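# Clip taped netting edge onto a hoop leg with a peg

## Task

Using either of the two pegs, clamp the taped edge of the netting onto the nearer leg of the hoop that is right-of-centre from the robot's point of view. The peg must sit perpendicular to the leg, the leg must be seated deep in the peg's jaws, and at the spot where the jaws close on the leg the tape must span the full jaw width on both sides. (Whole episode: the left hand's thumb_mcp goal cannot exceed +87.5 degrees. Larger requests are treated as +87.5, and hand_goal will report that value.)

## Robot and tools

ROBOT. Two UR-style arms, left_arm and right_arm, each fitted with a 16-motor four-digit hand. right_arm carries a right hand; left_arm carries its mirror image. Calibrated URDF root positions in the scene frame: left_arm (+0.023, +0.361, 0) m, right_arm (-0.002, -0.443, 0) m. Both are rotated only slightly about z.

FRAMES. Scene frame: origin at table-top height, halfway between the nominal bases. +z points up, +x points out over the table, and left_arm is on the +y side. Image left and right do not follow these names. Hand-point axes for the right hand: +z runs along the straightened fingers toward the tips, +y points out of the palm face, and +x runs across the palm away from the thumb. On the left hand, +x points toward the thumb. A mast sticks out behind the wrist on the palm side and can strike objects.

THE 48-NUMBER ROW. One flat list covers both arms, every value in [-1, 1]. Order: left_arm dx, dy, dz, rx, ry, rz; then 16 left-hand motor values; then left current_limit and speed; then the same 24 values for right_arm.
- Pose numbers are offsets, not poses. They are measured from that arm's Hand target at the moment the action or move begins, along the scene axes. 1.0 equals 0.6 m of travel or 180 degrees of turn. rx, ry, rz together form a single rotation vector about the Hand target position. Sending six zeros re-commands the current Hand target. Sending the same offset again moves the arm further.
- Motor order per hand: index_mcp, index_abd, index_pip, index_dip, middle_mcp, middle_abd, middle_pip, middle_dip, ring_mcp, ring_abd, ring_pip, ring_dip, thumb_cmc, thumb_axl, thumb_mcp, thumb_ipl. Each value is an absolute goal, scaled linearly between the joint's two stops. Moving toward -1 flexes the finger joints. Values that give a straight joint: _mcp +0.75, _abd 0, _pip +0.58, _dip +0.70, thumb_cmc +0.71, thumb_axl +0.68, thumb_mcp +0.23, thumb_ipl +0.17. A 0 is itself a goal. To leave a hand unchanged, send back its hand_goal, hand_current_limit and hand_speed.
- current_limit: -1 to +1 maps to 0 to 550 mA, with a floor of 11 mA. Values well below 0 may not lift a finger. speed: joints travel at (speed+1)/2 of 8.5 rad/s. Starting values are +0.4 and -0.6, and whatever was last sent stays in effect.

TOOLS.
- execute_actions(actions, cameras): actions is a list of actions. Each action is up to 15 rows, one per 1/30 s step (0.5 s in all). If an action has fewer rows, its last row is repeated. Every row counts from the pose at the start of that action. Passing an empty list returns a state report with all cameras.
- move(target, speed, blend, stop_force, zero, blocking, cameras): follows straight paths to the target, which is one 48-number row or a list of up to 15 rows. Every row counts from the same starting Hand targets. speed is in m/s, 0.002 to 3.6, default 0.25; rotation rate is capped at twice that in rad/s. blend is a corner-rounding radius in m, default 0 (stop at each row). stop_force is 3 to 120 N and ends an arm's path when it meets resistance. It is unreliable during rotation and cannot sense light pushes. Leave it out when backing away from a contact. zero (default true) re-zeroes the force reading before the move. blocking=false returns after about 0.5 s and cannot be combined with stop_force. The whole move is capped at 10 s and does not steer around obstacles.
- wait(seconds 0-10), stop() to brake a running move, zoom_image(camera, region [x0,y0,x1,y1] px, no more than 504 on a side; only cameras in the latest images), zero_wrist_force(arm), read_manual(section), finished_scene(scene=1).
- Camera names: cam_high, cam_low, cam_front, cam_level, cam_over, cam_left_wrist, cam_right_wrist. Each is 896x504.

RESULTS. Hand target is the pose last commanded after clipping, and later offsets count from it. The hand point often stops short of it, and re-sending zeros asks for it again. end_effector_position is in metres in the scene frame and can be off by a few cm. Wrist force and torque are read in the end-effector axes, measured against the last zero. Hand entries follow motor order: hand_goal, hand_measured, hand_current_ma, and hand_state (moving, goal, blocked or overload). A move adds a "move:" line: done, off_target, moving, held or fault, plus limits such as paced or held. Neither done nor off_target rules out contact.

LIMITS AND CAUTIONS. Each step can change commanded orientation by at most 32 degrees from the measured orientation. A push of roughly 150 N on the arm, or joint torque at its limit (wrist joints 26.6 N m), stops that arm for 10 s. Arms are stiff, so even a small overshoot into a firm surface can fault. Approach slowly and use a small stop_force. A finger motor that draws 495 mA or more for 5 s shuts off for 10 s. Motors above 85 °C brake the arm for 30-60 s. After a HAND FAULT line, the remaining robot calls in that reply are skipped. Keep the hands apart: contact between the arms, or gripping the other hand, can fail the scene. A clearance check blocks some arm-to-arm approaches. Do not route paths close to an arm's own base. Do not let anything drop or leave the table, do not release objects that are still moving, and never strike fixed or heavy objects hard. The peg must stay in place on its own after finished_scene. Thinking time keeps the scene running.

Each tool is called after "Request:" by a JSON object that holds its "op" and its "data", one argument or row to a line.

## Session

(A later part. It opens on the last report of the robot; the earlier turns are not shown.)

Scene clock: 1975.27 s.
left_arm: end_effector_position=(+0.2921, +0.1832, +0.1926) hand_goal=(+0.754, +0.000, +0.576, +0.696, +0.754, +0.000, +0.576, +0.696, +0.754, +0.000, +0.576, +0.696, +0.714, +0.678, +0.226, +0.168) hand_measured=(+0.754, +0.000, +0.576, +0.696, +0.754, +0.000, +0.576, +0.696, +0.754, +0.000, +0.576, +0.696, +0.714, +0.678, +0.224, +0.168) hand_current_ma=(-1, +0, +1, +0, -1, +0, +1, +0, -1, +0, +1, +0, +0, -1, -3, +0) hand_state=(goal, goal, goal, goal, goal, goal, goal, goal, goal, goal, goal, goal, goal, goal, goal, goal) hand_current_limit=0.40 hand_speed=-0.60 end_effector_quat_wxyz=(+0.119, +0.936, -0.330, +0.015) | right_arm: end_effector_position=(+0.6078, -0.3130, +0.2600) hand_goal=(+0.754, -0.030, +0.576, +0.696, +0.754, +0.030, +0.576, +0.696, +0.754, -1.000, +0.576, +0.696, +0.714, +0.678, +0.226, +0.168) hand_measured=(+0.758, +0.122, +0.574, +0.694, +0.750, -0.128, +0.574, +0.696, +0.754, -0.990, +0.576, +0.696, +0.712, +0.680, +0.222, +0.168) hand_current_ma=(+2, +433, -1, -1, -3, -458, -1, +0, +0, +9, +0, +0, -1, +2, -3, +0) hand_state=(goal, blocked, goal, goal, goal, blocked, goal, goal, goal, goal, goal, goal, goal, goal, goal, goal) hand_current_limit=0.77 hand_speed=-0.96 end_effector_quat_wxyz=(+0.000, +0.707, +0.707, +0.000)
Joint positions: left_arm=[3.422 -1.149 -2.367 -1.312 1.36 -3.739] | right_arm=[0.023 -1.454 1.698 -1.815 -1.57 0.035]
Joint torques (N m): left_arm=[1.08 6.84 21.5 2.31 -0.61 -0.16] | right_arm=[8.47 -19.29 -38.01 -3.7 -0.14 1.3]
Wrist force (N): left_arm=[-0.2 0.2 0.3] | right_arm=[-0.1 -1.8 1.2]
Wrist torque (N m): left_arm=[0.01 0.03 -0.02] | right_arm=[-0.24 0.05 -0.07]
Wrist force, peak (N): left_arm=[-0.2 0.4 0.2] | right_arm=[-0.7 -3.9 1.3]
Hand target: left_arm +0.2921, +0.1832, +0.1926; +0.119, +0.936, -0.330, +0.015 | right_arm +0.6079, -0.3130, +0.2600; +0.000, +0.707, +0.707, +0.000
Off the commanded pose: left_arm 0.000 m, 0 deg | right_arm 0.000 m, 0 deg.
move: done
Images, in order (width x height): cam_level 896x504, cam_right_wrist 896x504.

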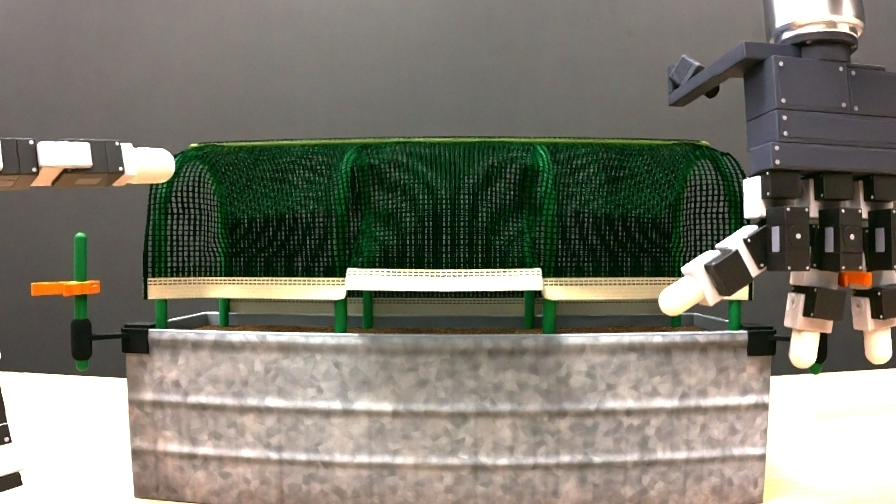

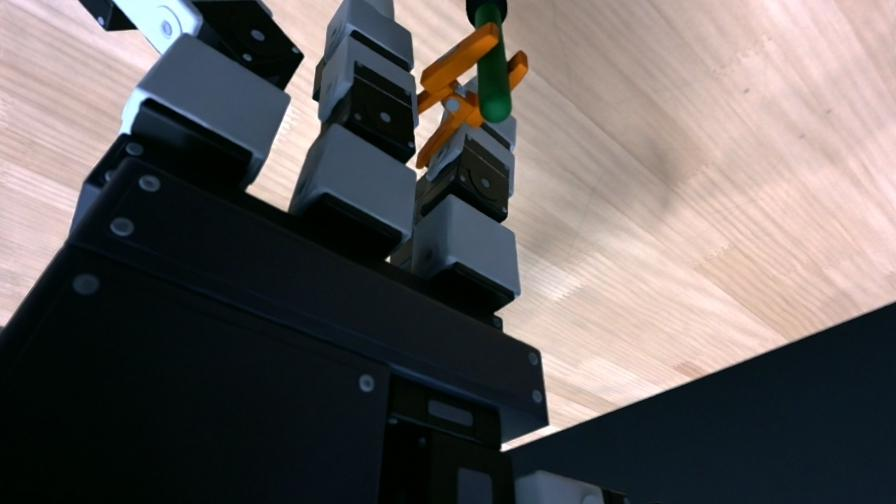

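Request:
{"op": "move", "data": {
  "target": [0,0,0,0,0,0, 0.754,0,0.576,0.696,0.754,0,0.576,0.696,0.754,0,0.576,0.696,0.714,0.678,0.226,0.168,0.4,-0.6, -0.1,0,0,0,0,0, 0.754,-0.03,0.576,0.696,0.754,0.03,0.576,0.696,0.754,-1,0.576,0.696,0.714,0.678,0.226,0.168,0.77,-0.96],
  "speed": 0.06,
  "cameras": ["cam_level","cam_right_wrist","cam_over","cam_high"]
}}

Request:
{"op": "zoom_image", "data": {
  "camera": "cam_right_wrist",
  "region": [300, 0, 600, 220]
}}

Request:
{"op": "zoom_image", "data": {
  "camera": "cam_level",
  "region": [696, 150, 896, 350]
}}

Request:
{"op": "zoom_image", "data": {
  "camera": "cam_over",
  "region": [650, 340, 850, 500]
}}

Scene clock: 1994.53 s.
left_arm: end_effector_position=(+0.2921, +0.1832, +0.1926) hand_goal=(+0.754, +0.000, +0.576, +0.696, +0.754, +0.000, +0.576, +0.696, +0.754, +0.000, +0.576, +0.696, +0.714, +0.678, +0.226, +0.168) hand_measured=(+0.754, +0.000, +0.576, +0.696, +0.754, +0.000, +0.576, +0.696, +0.754, +0.000, +0.576, +0.696, +0.714, +0.678, +0.224, +0.168) hand_current_ma=(-1, +0, +1, +0, -1, +0, +1, +0, -1, +0, +1, +0, +0, -1, -3, +0) hand_state=(goal, goal, goal, goal, goal, goal, goal, goal, goal, goal, goal, goal, goal, goal, goal, goal) hand_current_limit=0.40 hand_speed=-0.60 end_effector_quat_wxyz=(+0.119, +0.936, -0.330, +0.015) | right_arm: end_effector_position=(+0.5479, -0.3130, +0.2600) hand_goal=(+0.754, -0.030, +0.576, +0.696, +0.754, +0.030, +0.576, +0.696, +0.754, -1.000, +0.576, +0.696, +0.714, +0.678, +0.226, +0.168) hand_measured=(+0.754, +0.122, +0.574, +0.694, +0.750, -0.128, +0.574, +0.696, +0.754, -0.990, +0.576, +0.696, +0.712, +0.680, +0.222, +0.168) hand_current_ma=(+0, +433, -1, -1, -2, -458, -1, +0, +0, +9, +0, +0, -1, +2, -3, +0) hand_state=(goal, blocked, goal, goal, goal, blocked, goal, goal, goal, goal, goal, goal, goal, goal, goal, goal) hand_current_limit=0.77 hand_speed=-0.96 end_effector_quat_wxyz=(+0.000, +0.707, +0.707, +0.000) end_effector_velocity=(+0.002, +0.000, +0.001) end_effector_angular_velocity=(-0.001, -0.003, +0.000)
Joint positions: left_arm=[3.422 -1.149 -2.367 -1.312 1.36 -3.739] | right_arm=[0.028 -1.592 1.844 -1.822 -1.57 0.04]
Joint velocities: left_arm=[within noise] | right_arm=[0 0.003 -0.005 -0.001 -0.001 0]
Joint torques (N m): left_arm=[1.26 7.18 21.56 2.38 -0.54 -0.08] | right_arm=[4.14 -14.66 -34.95 -0.56 -0.21 0.64]
Wrist force (N): left_arm=[-0.1 0.3 0.1] | right_arm=[-0.3 -1.4 1.1]
Wrist torque (N m): left_arm=[0.03 0.02 -0.01] | right_arm=[-0.18 0.08 -0.23]
Wrist force, peak (N): left_arm=[-0.1 0.4 0.4] | right_arm=[-0.7 -2.2 1.2]
Hand target: left_arm +0.2921, +0.1832, +0.1926; +0.119, +0.936, -0.330, +0.015 | right_arm +0.5479, -0.3130, +0.2600; +0.000, +0.707, +0.707, +0.000
Off the commanded pose: left_arm 0.000 m, 0 deg | right_arm 0.000 m, 0 deg.
move: done
Images, in order (width x height): cam_high 896x504, cam_level 896x504, cam_over 896x504, cam_right_wrist 896x504.

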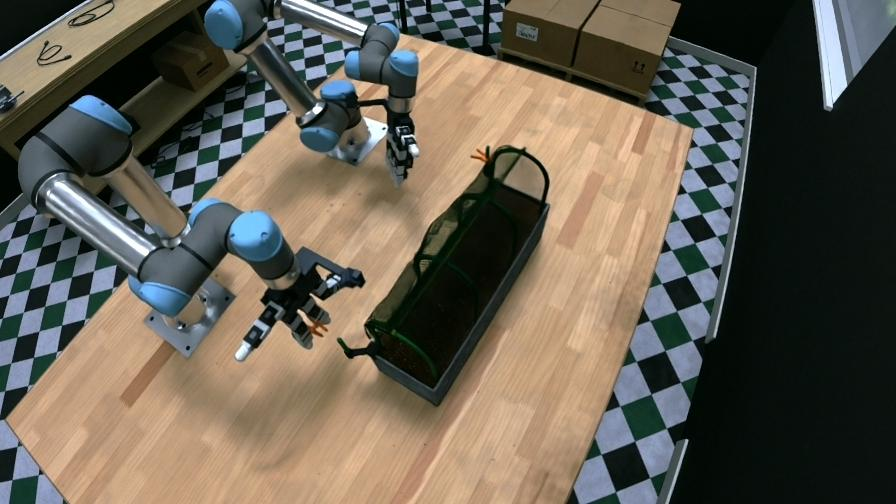

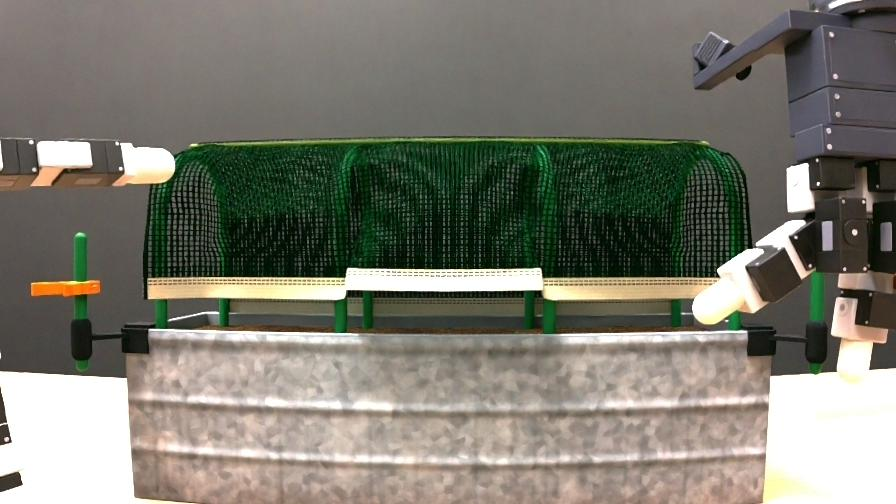

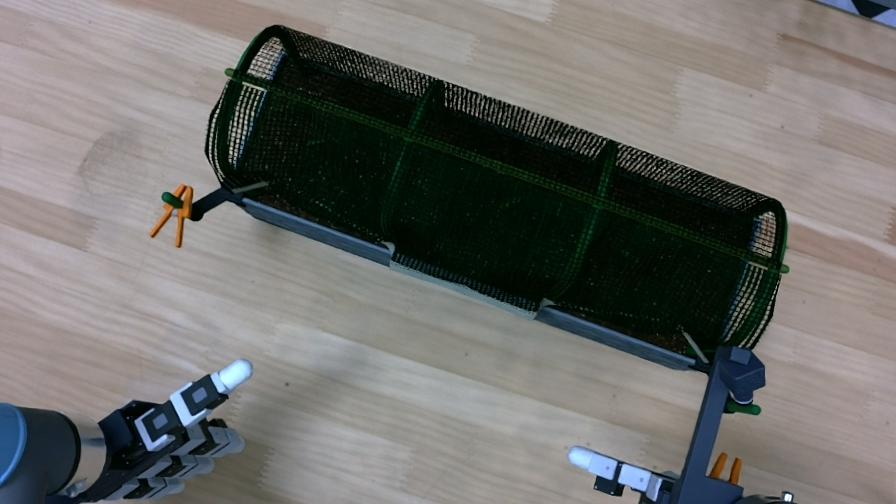

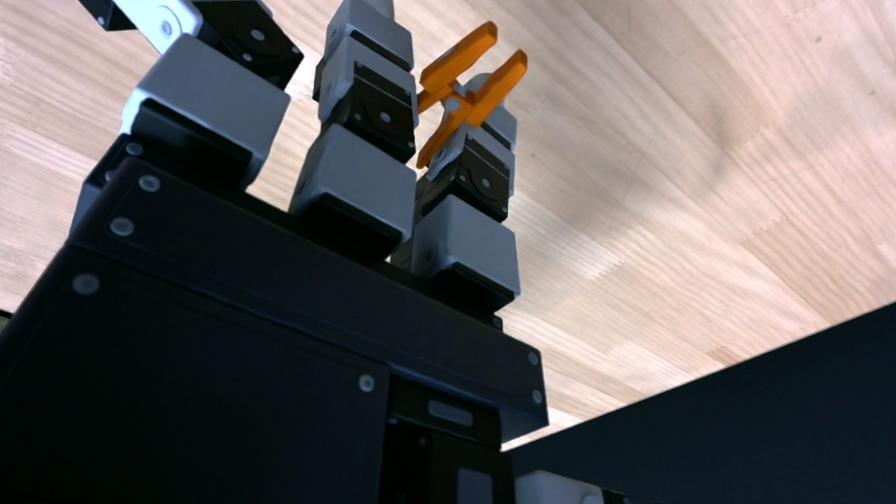

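Scaled by 1.680.

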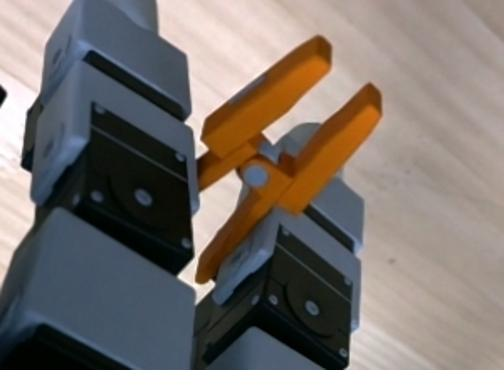

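Scaled by 2.520.

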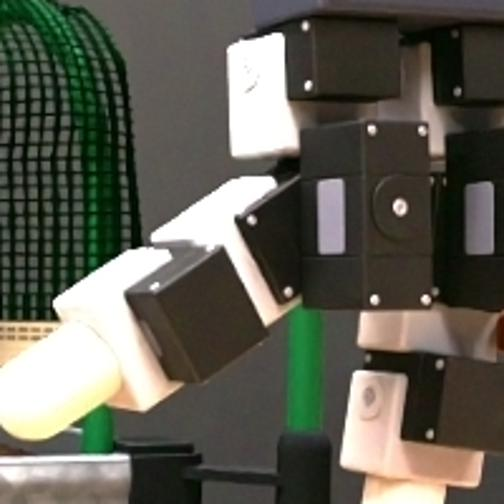

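Scaled by 2.520.

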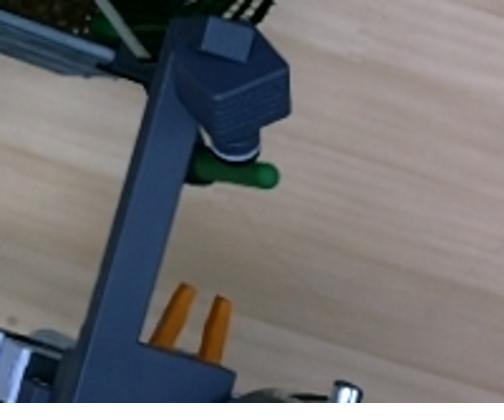

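Request:
{"op": "execute_actions", "data": {
  "actions": []
}}

Scene clock: 2031.07 s.
left_arm: end_effector_position=(+0.2921, +0.1832, +0.1926) hand_goal=(+0.754, +0.000, +0.576, +0.696, +0.754, +0.000, +0.576, +0.696, +0.754, +0.000, +0.576, +0.696, +0.714, +0.678, +0.226, +0.168) hand_measured=(+0.754, +0.000, +0.576, +0.696, +0.754, +0.000, +0.576, +0.696, +0.754, +0.000, +0.576, +0.696, +0.714, +0.678, +0.224, +0.168) hand_current_ma=(-1, +0, +1, +0, -1, +0, +1, +0, -1, +0, +1, +0, +0, -1, -3, +0) hand_state=(goal, goal, goal, goal, goal, goal, goal, goal, goal, goal, goal, goal, goal, goal, goal, goal) hand_current_limit=0.40 hand_speed=-0.60 end_effector_quat_wxyz=(+0.119, +0.936, -0.330, +0.015) | right_arm: end_effector_position=(+0.5479, -0.3130, +0.2600) hand_goal=(+0.754, -0.030, +0.576, +0.696, +0.754, +0.030, +0.576, +0.696, +0.754, -1.000, +0.576, +0.696, +0.714, +0.678, +0.226, +0.168) hand_measured=(+0.754, +0.122, +0.574, +0.694, +0.750, -0.128, +0.574, +0.696, +0.754, -0.990, +0.576, +0.696, +0.712, +0.680, +0.222, +0.168) hand_current_ma=(+0, +433, -1, -1, -2, -458, -1, +0, +0, +9, +0, +0, -1, +2, -3, +0) hand_state=(goal, blocked, goal, goal, goal, blocked, goal, goal, goal, goal, goal, goal, goal, goal, goal, goal) hand_current_limit=0.77 hand_speed=-0.96 end_effector_quat_wxyz=(+0.000, +0.707, +0.707, +0.000)
Joint positions: left_arm=[3.422 -1.149 -2.367 -1.312 1.36 -3.739] | right_arm=[0.028 -1.592 1.843 -1.822 -1.57 0.04]
Joint velocities: within noise
Joint torques (N m): left_arm=[1.43 6.68 20.99 2.22 -0.7 -0.19] | right_arm=[-10.25 -13.86 -33.62 -0.82 0.6 -1.55]
Motor temperatures (°C): left_arm=[26 27 37 39 38 38] | right_arm=[34 33 28 38 39 34]
Wrist force (N): left_arm=[0.0 0.2 0.2] | right_arm=[0.0 -1.7 1.2]
Wrist torque (N m): left_arm=[0.02 0.00 -0.01] | right_arm=[-0.22 0.05 -0.21]
Wrist force, peak (N): left_arm=[0.0 0.5 0.2] | right_arm=[-0.1 -1.8 1.4]
Hand target: left_arm +0.2921, +0.1832, +0.1926; +0.119, +0.936, -0.330, +0.015 | right_arm +0.5479, -0.3130, +0.2600; +0.000, +0.707, +0.707, +0.000
Off the commanded pose: left_arm 0.000 m, 0 deg | right_arm 0.000 m, 0 deg.

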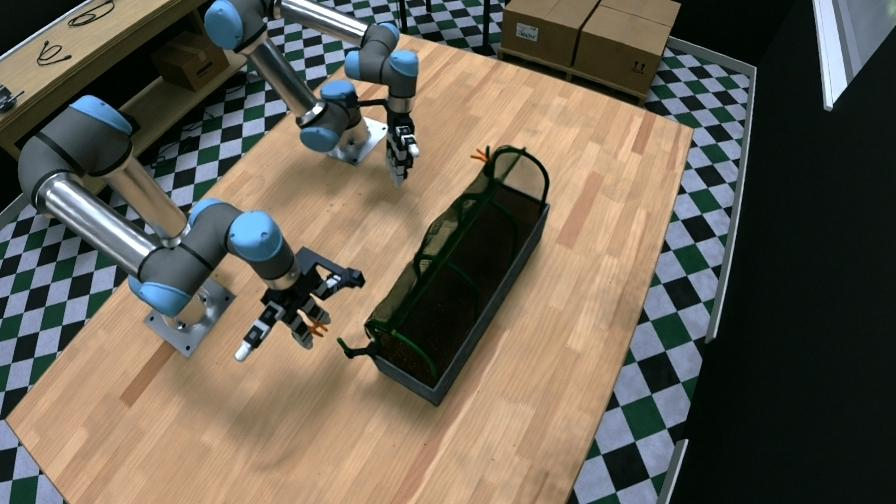

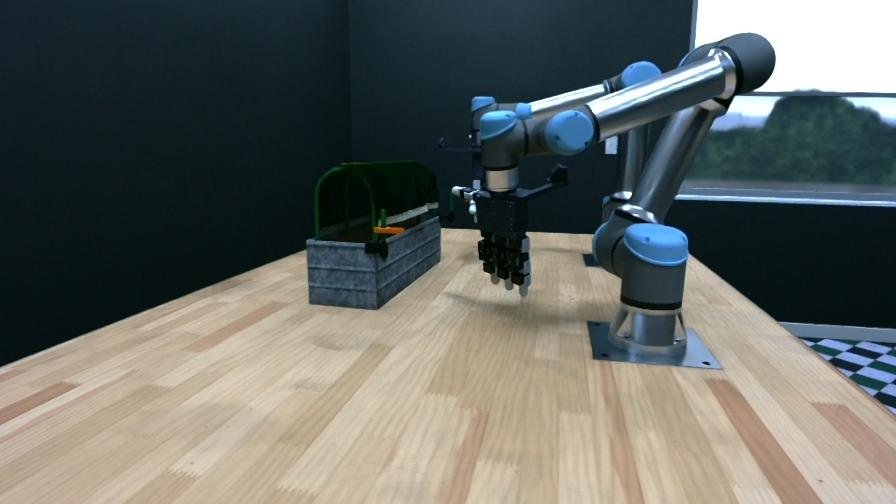

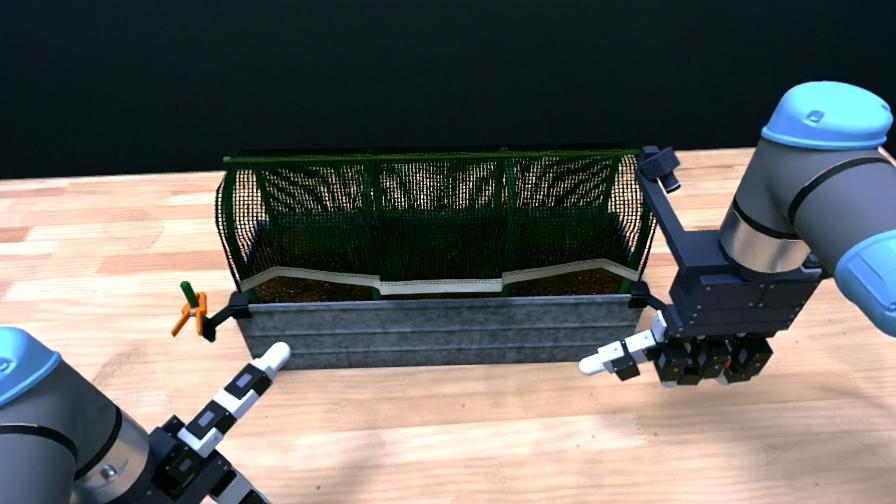

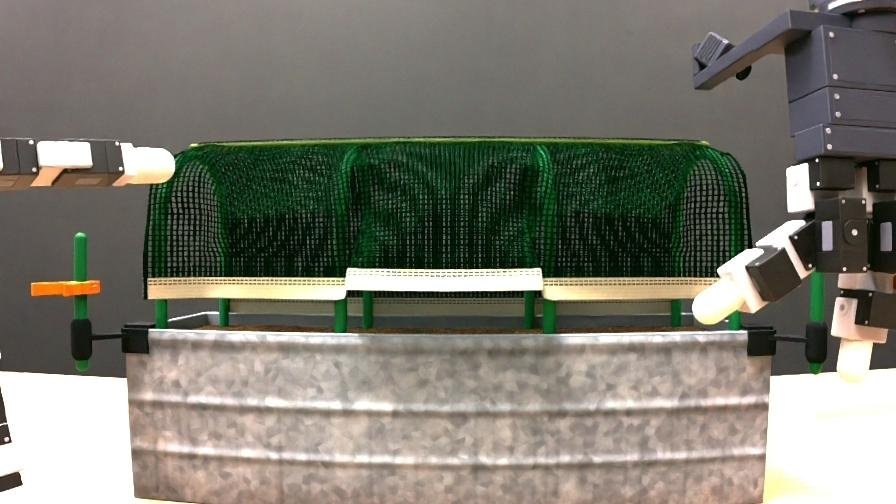

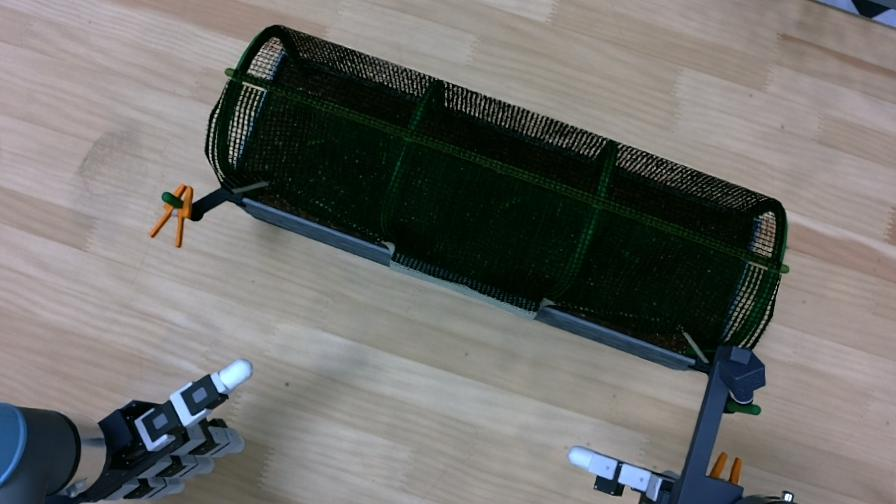

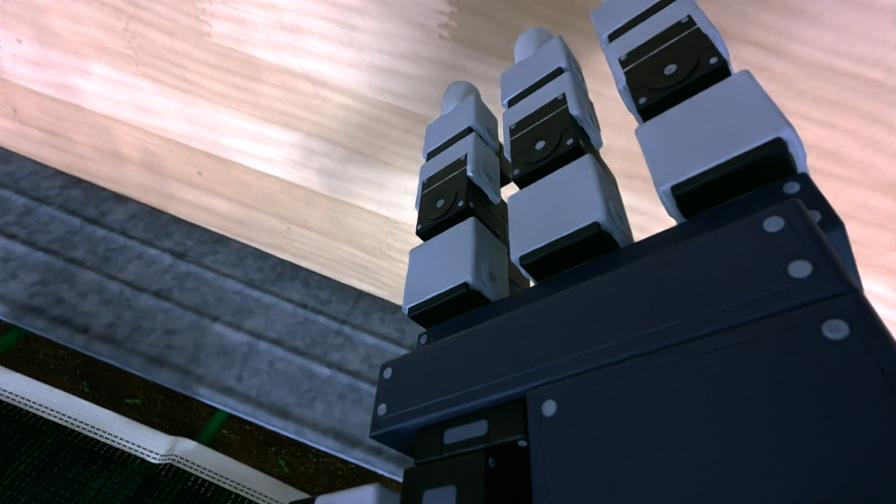

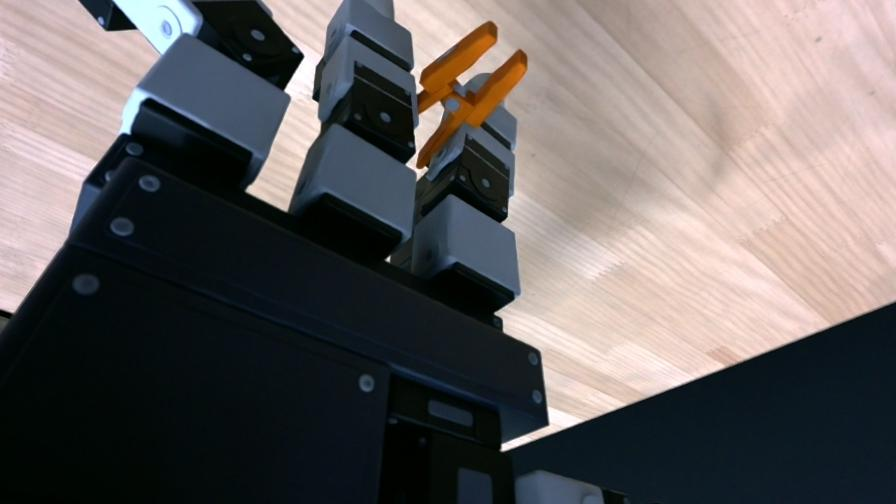

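Request:
{"op": "zoom_image", "data": {
  "camera": "cam_over",
  "region": [480, 240, 620, 350]
}}

Request:
{"op": "zoom_image", "data": {
  "camera": "cam_level",
  "region": [480, 230, 640, 350]
}}

Request:
{"op": "zoom_image", "data": {
  "camera": "cam_left_wrist",
  "region": [0, 330, 320, 504]
}}

Request:
{"op": "zoom_image", "data": {
  "camera": "cam_front",
  "region": [440, 240, 600, 330]
}}

Scaled by 3.600.

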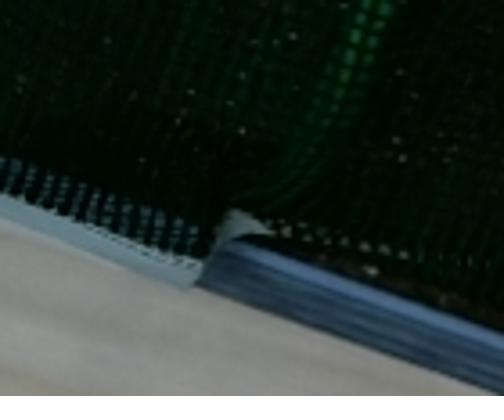

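Scaled by 3.150.

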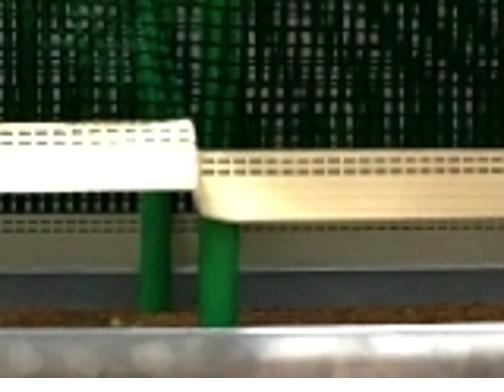

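Scaled by 1.575.

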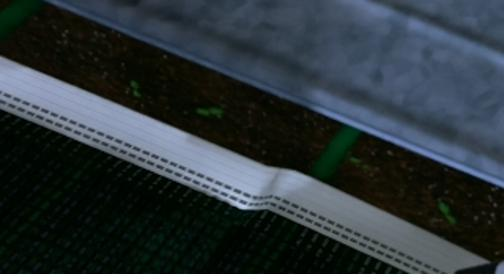

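Scaled by 3.150.

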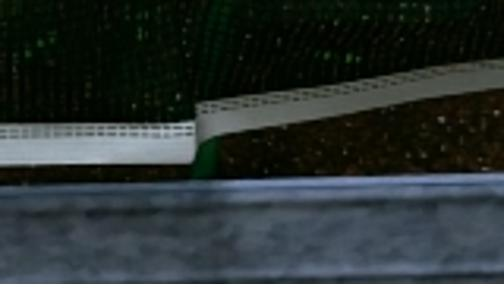

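Request:
{"op": "zoom_image", "data": {
  "camera": "cam_level",
  "region": [680, 150, 896, 390]
}}

Request:
{"op": "zoom_image", "data": {
  "camera": "cam_low",
  "region": [440, 170, 580, 310]
}}

Request:
{"op": "zoom_image", "data": {
  "camera": "cam_front",
  "region": [640, 320, 800, 420]
}}

Scaled by 2.100.

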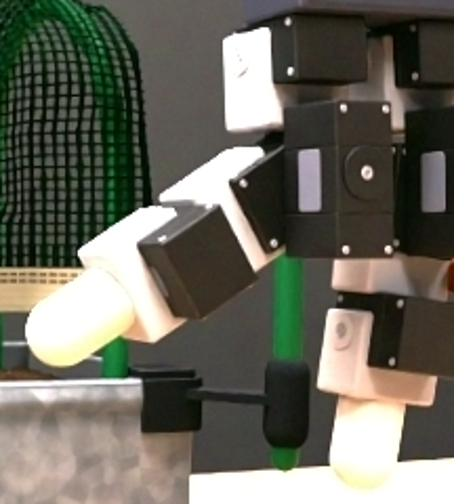

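Scaled by 3.600.

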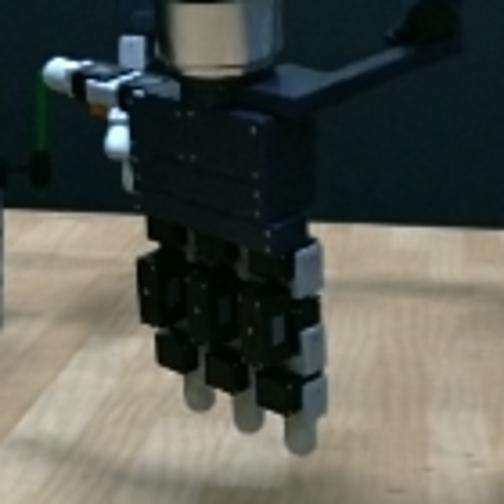

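Scaled by 3.150.

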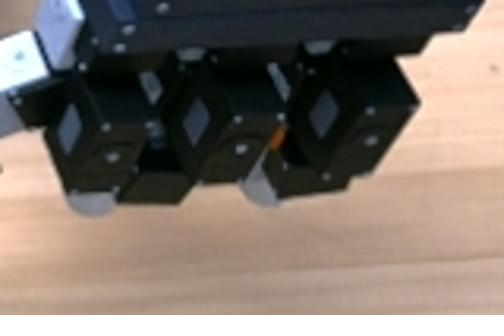

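Request:
{"op": "move", "data": {
  "target": [0,0,0,0,0,0,0.754,0,0.576,0.696,0.754,0,0.576,0.696,0.754,0,0.576,0.696,0.714,0.678,0.226,0.168,0.4,-0.6, -0.0298,0.3717,-0.0242,0,0,0,0.754,-0.03,0.576,1,0.754,0.03,0.576,1,1,-1,1,1,0.714,0.678,0.226,0.168,0.77,-0.96],
  "speed": 0.1,
  "cameras": ["cam_high", "cam_front", "cam_level", "cam_over", "cam_left_wrist", "cam_right_wrist"]
}}

Scene clock: 2238.23 s.
left_arm: end_effector_position=(+0.2921, +0.1832, +0.1926) hand_goal=(+0.754, +0.000, +0.576, +0.696, +0.754, +0.000, +0.576, +0.696, +0.754, +0.000, +0.576, +0.696, +0.714, +0.678, +0.226, +0.168) hand_measured=(+0.754, +0.000, +0.576, +0.696, +0.754, +0.000, +0.576, +0.696, +0.754, +0.000, +0.576, +0.696, +0.714, +0.678, +0.224, +0.168) hand_current_ma=(-1, +0, +1, +0, -1, +0, +1, +0, -1, +0, +1, +0, +0, -1, -3, +0) hand_state=(goal, goal, goal, goal, goal, goal, goal, goal, goal, goal, goal, goal, goal, goal, goal, goal) hand_current_limit=0.40 hand_speed=-0.60 end_effector_quat_wxyz=(+0.119, +0.936, -0.330, +0.015) | right_arm: end_effector_position=(+0.5300, -0.0900, +0.2454) hand_goal=(+0.754, -0.030, +0.576, +1.000, +0.754, +0.030, +0.576, +1.000, +1.000, -1.000, +1.000, +1.000, +0.714, +0.678, +0.226, +0.168) hand_measured=(+0.754, +0.122, +0.574, +0.996, +0.750, -0.128, +0.574, +0.996, +0.988, -0.990, +0.994, +0.996, +0.712, +0.680, +0.222, +0.168) hand_current_ma=(+0, +433, -1, -2, -2, -458, -1, -2, -13, +9, -5, -2, -1, +2, -3, +0) hand_state=(goal, blocked, goal, goal, goal, blocked, goal, goal, goal, goal, goal, goal, goal, goal, goal, goal) hand_current_limit=0.77 hand_speed=-0.96 end_effector_quat_wxyz=(+0.000, +0.707, +0.707, +0.000)
Joint positions: left_arm=[3.422 -1.149 -2.367 -1.312 1.36 -3.739] | right_arm=[0.455 -1.357 1.622 -1.836 -1.57 0.467]
Joint torques (N m): left_arm=[1.6 7.42 21.5 2.31 -0.55 -0.22] | right_arm=[-7.35 -43.63 -14.13 -4.22 -0.53 1.22]
Wrist force (N): left_arm=[0.0 0.1 0.3] | right_arm=[-0.2 -1.7 1.0]
Wrist torque (N m): left_arm=[-0.01 0.00 0.00] | right_arm=[-0.21 0.09 -0.12]
Wrist force, peak (N): left_arm=[-0.2 0.2 0.3] | right_arm=[-0.1 -2.3 1.2]
Hand target: left_arm +0.2921, +0.1832, +0.1926; +0.119, +0.936, -0.330, +0.015 | right_arm +0.5300, -0.0900, +0.2455; +0.000, +0.707, +0.707, +0.000
Off the commanded pose: left_arm 0.000 m, 0 deg | right_arm 0.000 m, 0 deg.
move: done
Images, in order (width x height): cam_high 896x504, cam_front 896x504, cam_level 896x504, cam_over 896x504, cam_left_wrist 896x504, cam_right_wrist 896x504.

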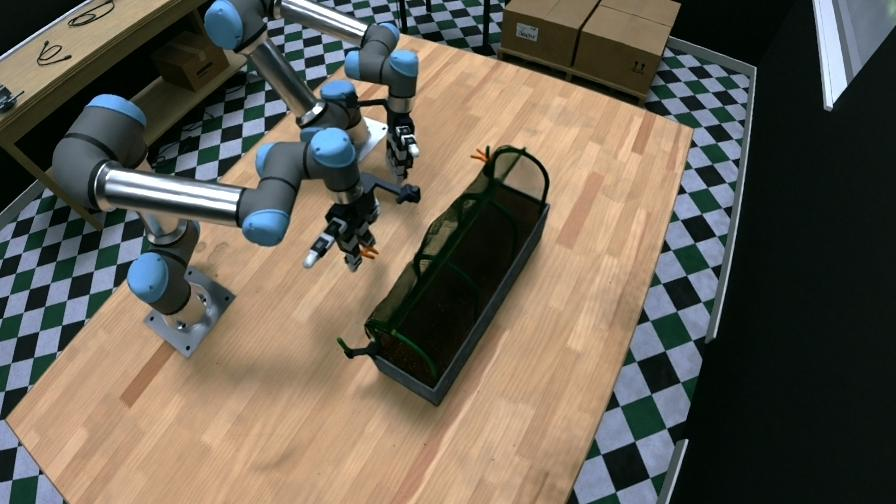

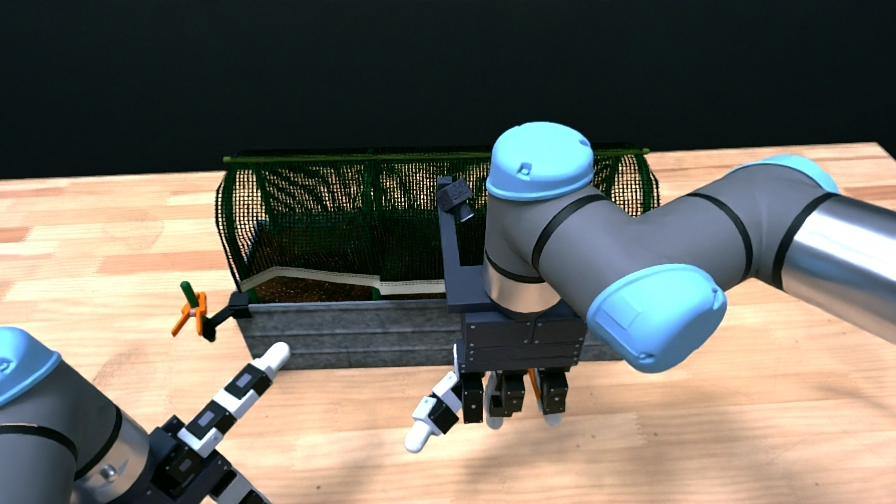

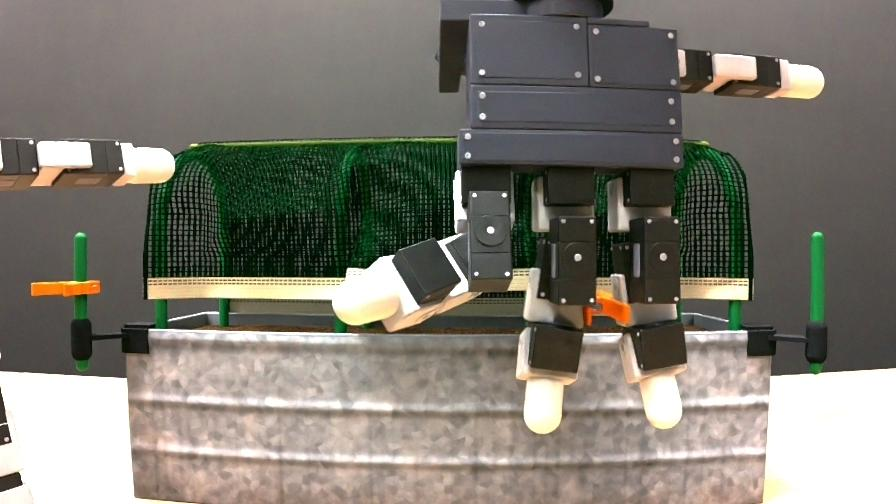

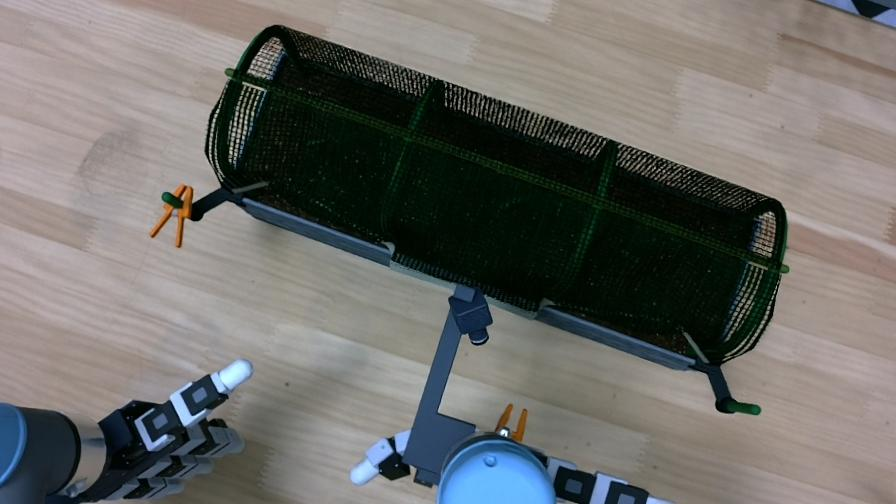

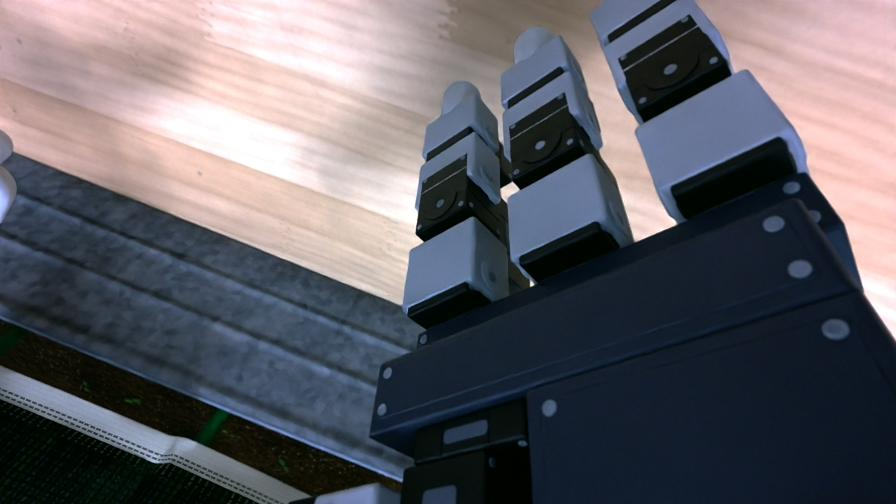

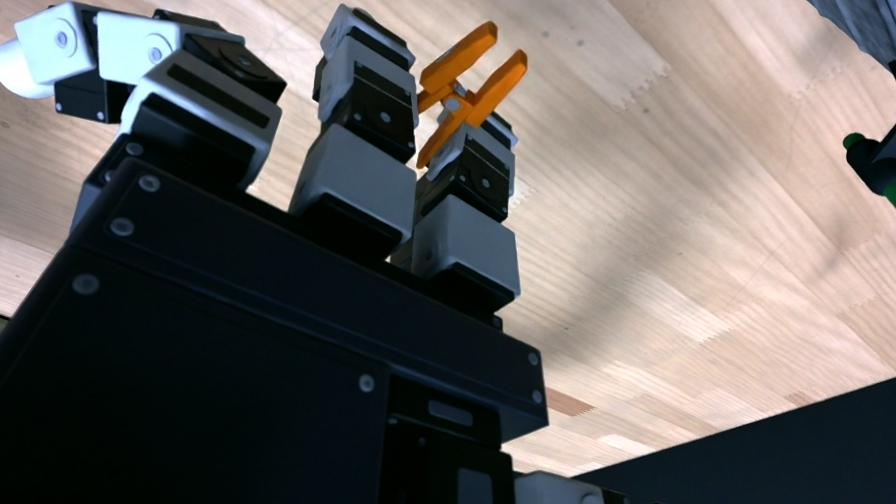

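Request:
{"op": "zoom_image", "data": {
  "camera": "cam_level",
  "region": [480, 200, 720, 440]
}}

Request:
{"op": "zoom_image", "data": {
  "camera": "cam_over",
  "region": [380, 260, 620, 504]
}}

Request:
{"op": "zoom_image", "data": {
  "camera": "cam_right_wrist",
  "region": [300, 0, 560, 200]
}}

Scaled by 2.100.

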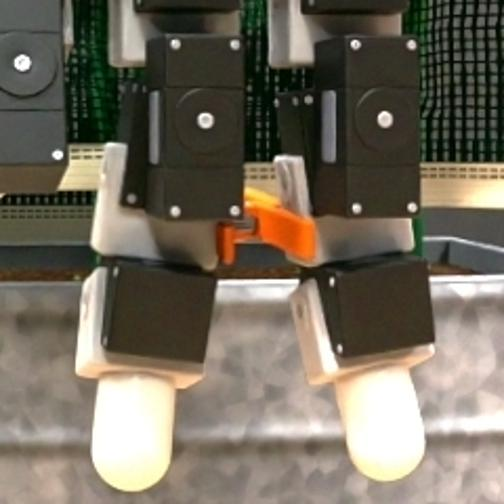

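Scaled by 2.066.

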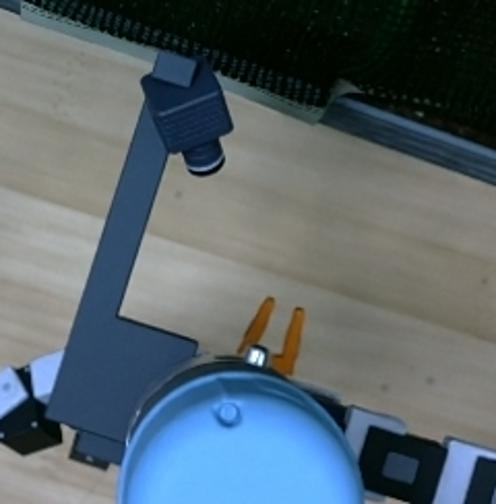

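Scaled by 1.938.

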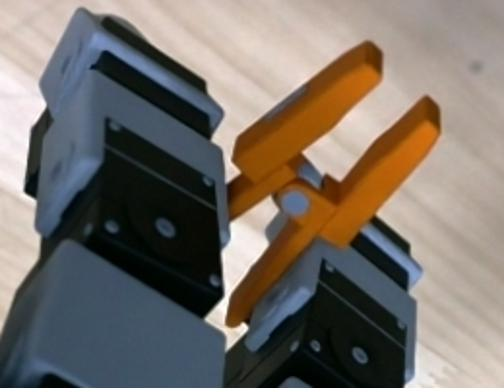

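Request:
{"op": "wait", "data": {
  "seconds": 0.1,
  "cameras": ["cam_low", "cam_over", "cam_level"]
}}

Request:
{"op": "zoom_image", "data": {
  "camera": "cam_low",
  "region": [360, 150, 540, 300]
}}

Request:
{"op": "zoom_image", "data": {
  "camera": "cam_level",
  "region": [560, 260, 660, 350]
}}

Scene clock: 2275.20 s.
left_arm: end_effector_position=(+0.2921, +0.1832, +0.1926) hand_goal=(+0.754, +0.000, +0.576, +0.696, +0.754, +0.000, +0.576, +0.696, +0.754, +0.000, +0.576, +0.696, +0.714, +0.678, +0.226, +0.168) hand_measured=(+0.754, +0.000, +0.576, +0.696, +0.754, +0.000, +0.576, +0.696, +0.754, +0.000, +0.576, +0.696, +0.714, +0.678, +0.224, +0.168) hand_current_ma=(-1, +0, +1, +0, -1, +0, +1, +0, -1, +0, +1, +0, +0, -1, -3, +0) hand_state=(goal, goal, goal, goal, goal, goal, goal, goal, goal, goal, goal, goal, goal, goal, goal, goal) hand_current_limit=0.40 hand_speed=-0.60 end_effector_quat_wxyz=(+0.119, +0.936, -0.330, +0.015) | right_arm: end_effector_position=(+0.5300, -0.0900, +0.2455) hand_goal=(+0.754, -0.030, +0.576, +1.000, +0.754, +0.030, +0.576, +1.000, +1.000, -1.000, +1.000, +1.000, +0.714, +0.678, +0.226, +0.168) hand_measured=(+0.754, +0.122, +0.574, +0.996, +0.750, -0.128, +0.574, +0.996, +0.988, -0.990, +0.994, +0.996, +0.712, +0.680, +0.222, +0.168) hand_current_ma=(+0, +433, -1, -2, -2, -458, -1, -2, -13, +9, -5, -2, -1, +2, -3, +0) hand_state=(goal, blocked, goal, goal, goal, blocked, goal, goal, goal, goal, goal, goal, goal, goal, goal, goal) hand_current_limit=0.77 hand_speed=-0.96 end_effector_quat_wxyz=(+0.000, +0.707, +0.707, +0.000)
Joint positions: left_arm=[3.422 -1.149 -2.367 -1.312 1.36 -3.739] | right_arm=[0.455 -1.357 1.622 -1.836 -1.57 0.467]
Joint torques (N m): left_arm=[0.77 7.46 21.05 2.28 -0.57 -0.15] | right_arm=[-9.88 -44.45 -14.04 -4.12 1.4 1.6]
Wrist force (N): left_arm=[-0.3 0.1 0.0] | right_arm=[-0.5 -1.7 0.6]
Wrist torque (N m): left_arm=[0.01 0.03 -0.02] | right_arm=[-0.18 0.15 -0.15]
Wrist force, peak (N): left_arm=[-0.1 0.4 0.3] | right_arm=[-0.5 -2.1 1.1]
Hand target: left_arm +0.2921, +0.1832, +0.1926; +0.119, +0.936, -0.330, +0.015 | right_arm +0.5300, -0.0900, +0.2455; +0.000, +0.707, +0.707, +0.000
Off the commanded pose: left_arm 0.000 m, 0 deg | right_arm 0.000 m, 0 deg.
wait: 0.10 s; at rest from the start
Images, in order (width x height): cam_low 896x504, cam_level 896x504, cam_over 896x504.

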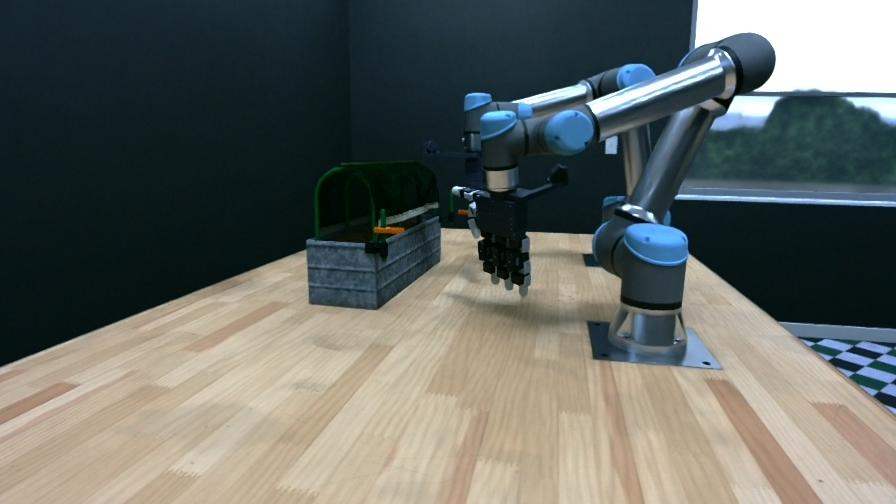

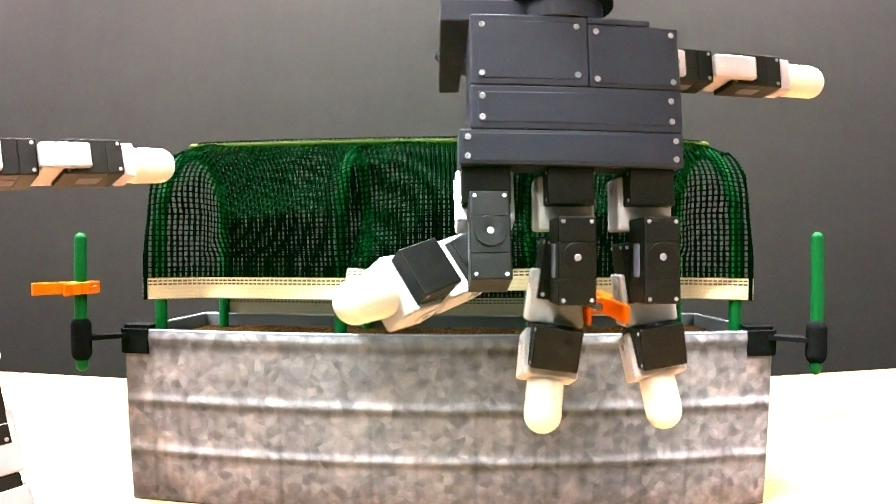

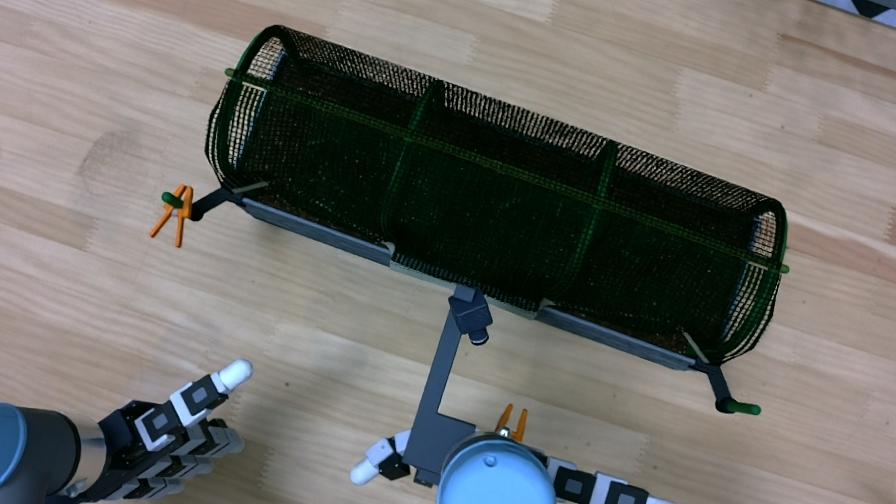

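Scaled by 2.800.

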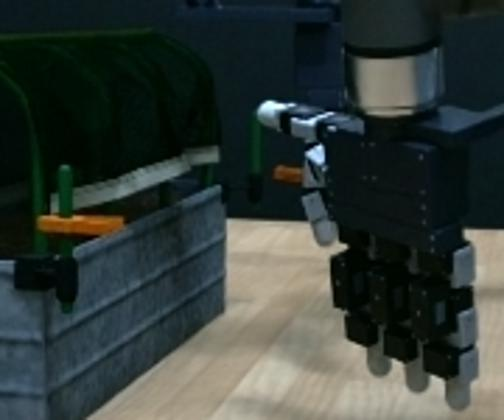

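Scaled by 5.040.

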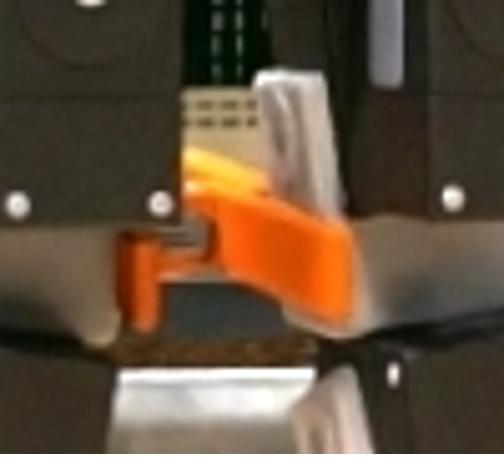

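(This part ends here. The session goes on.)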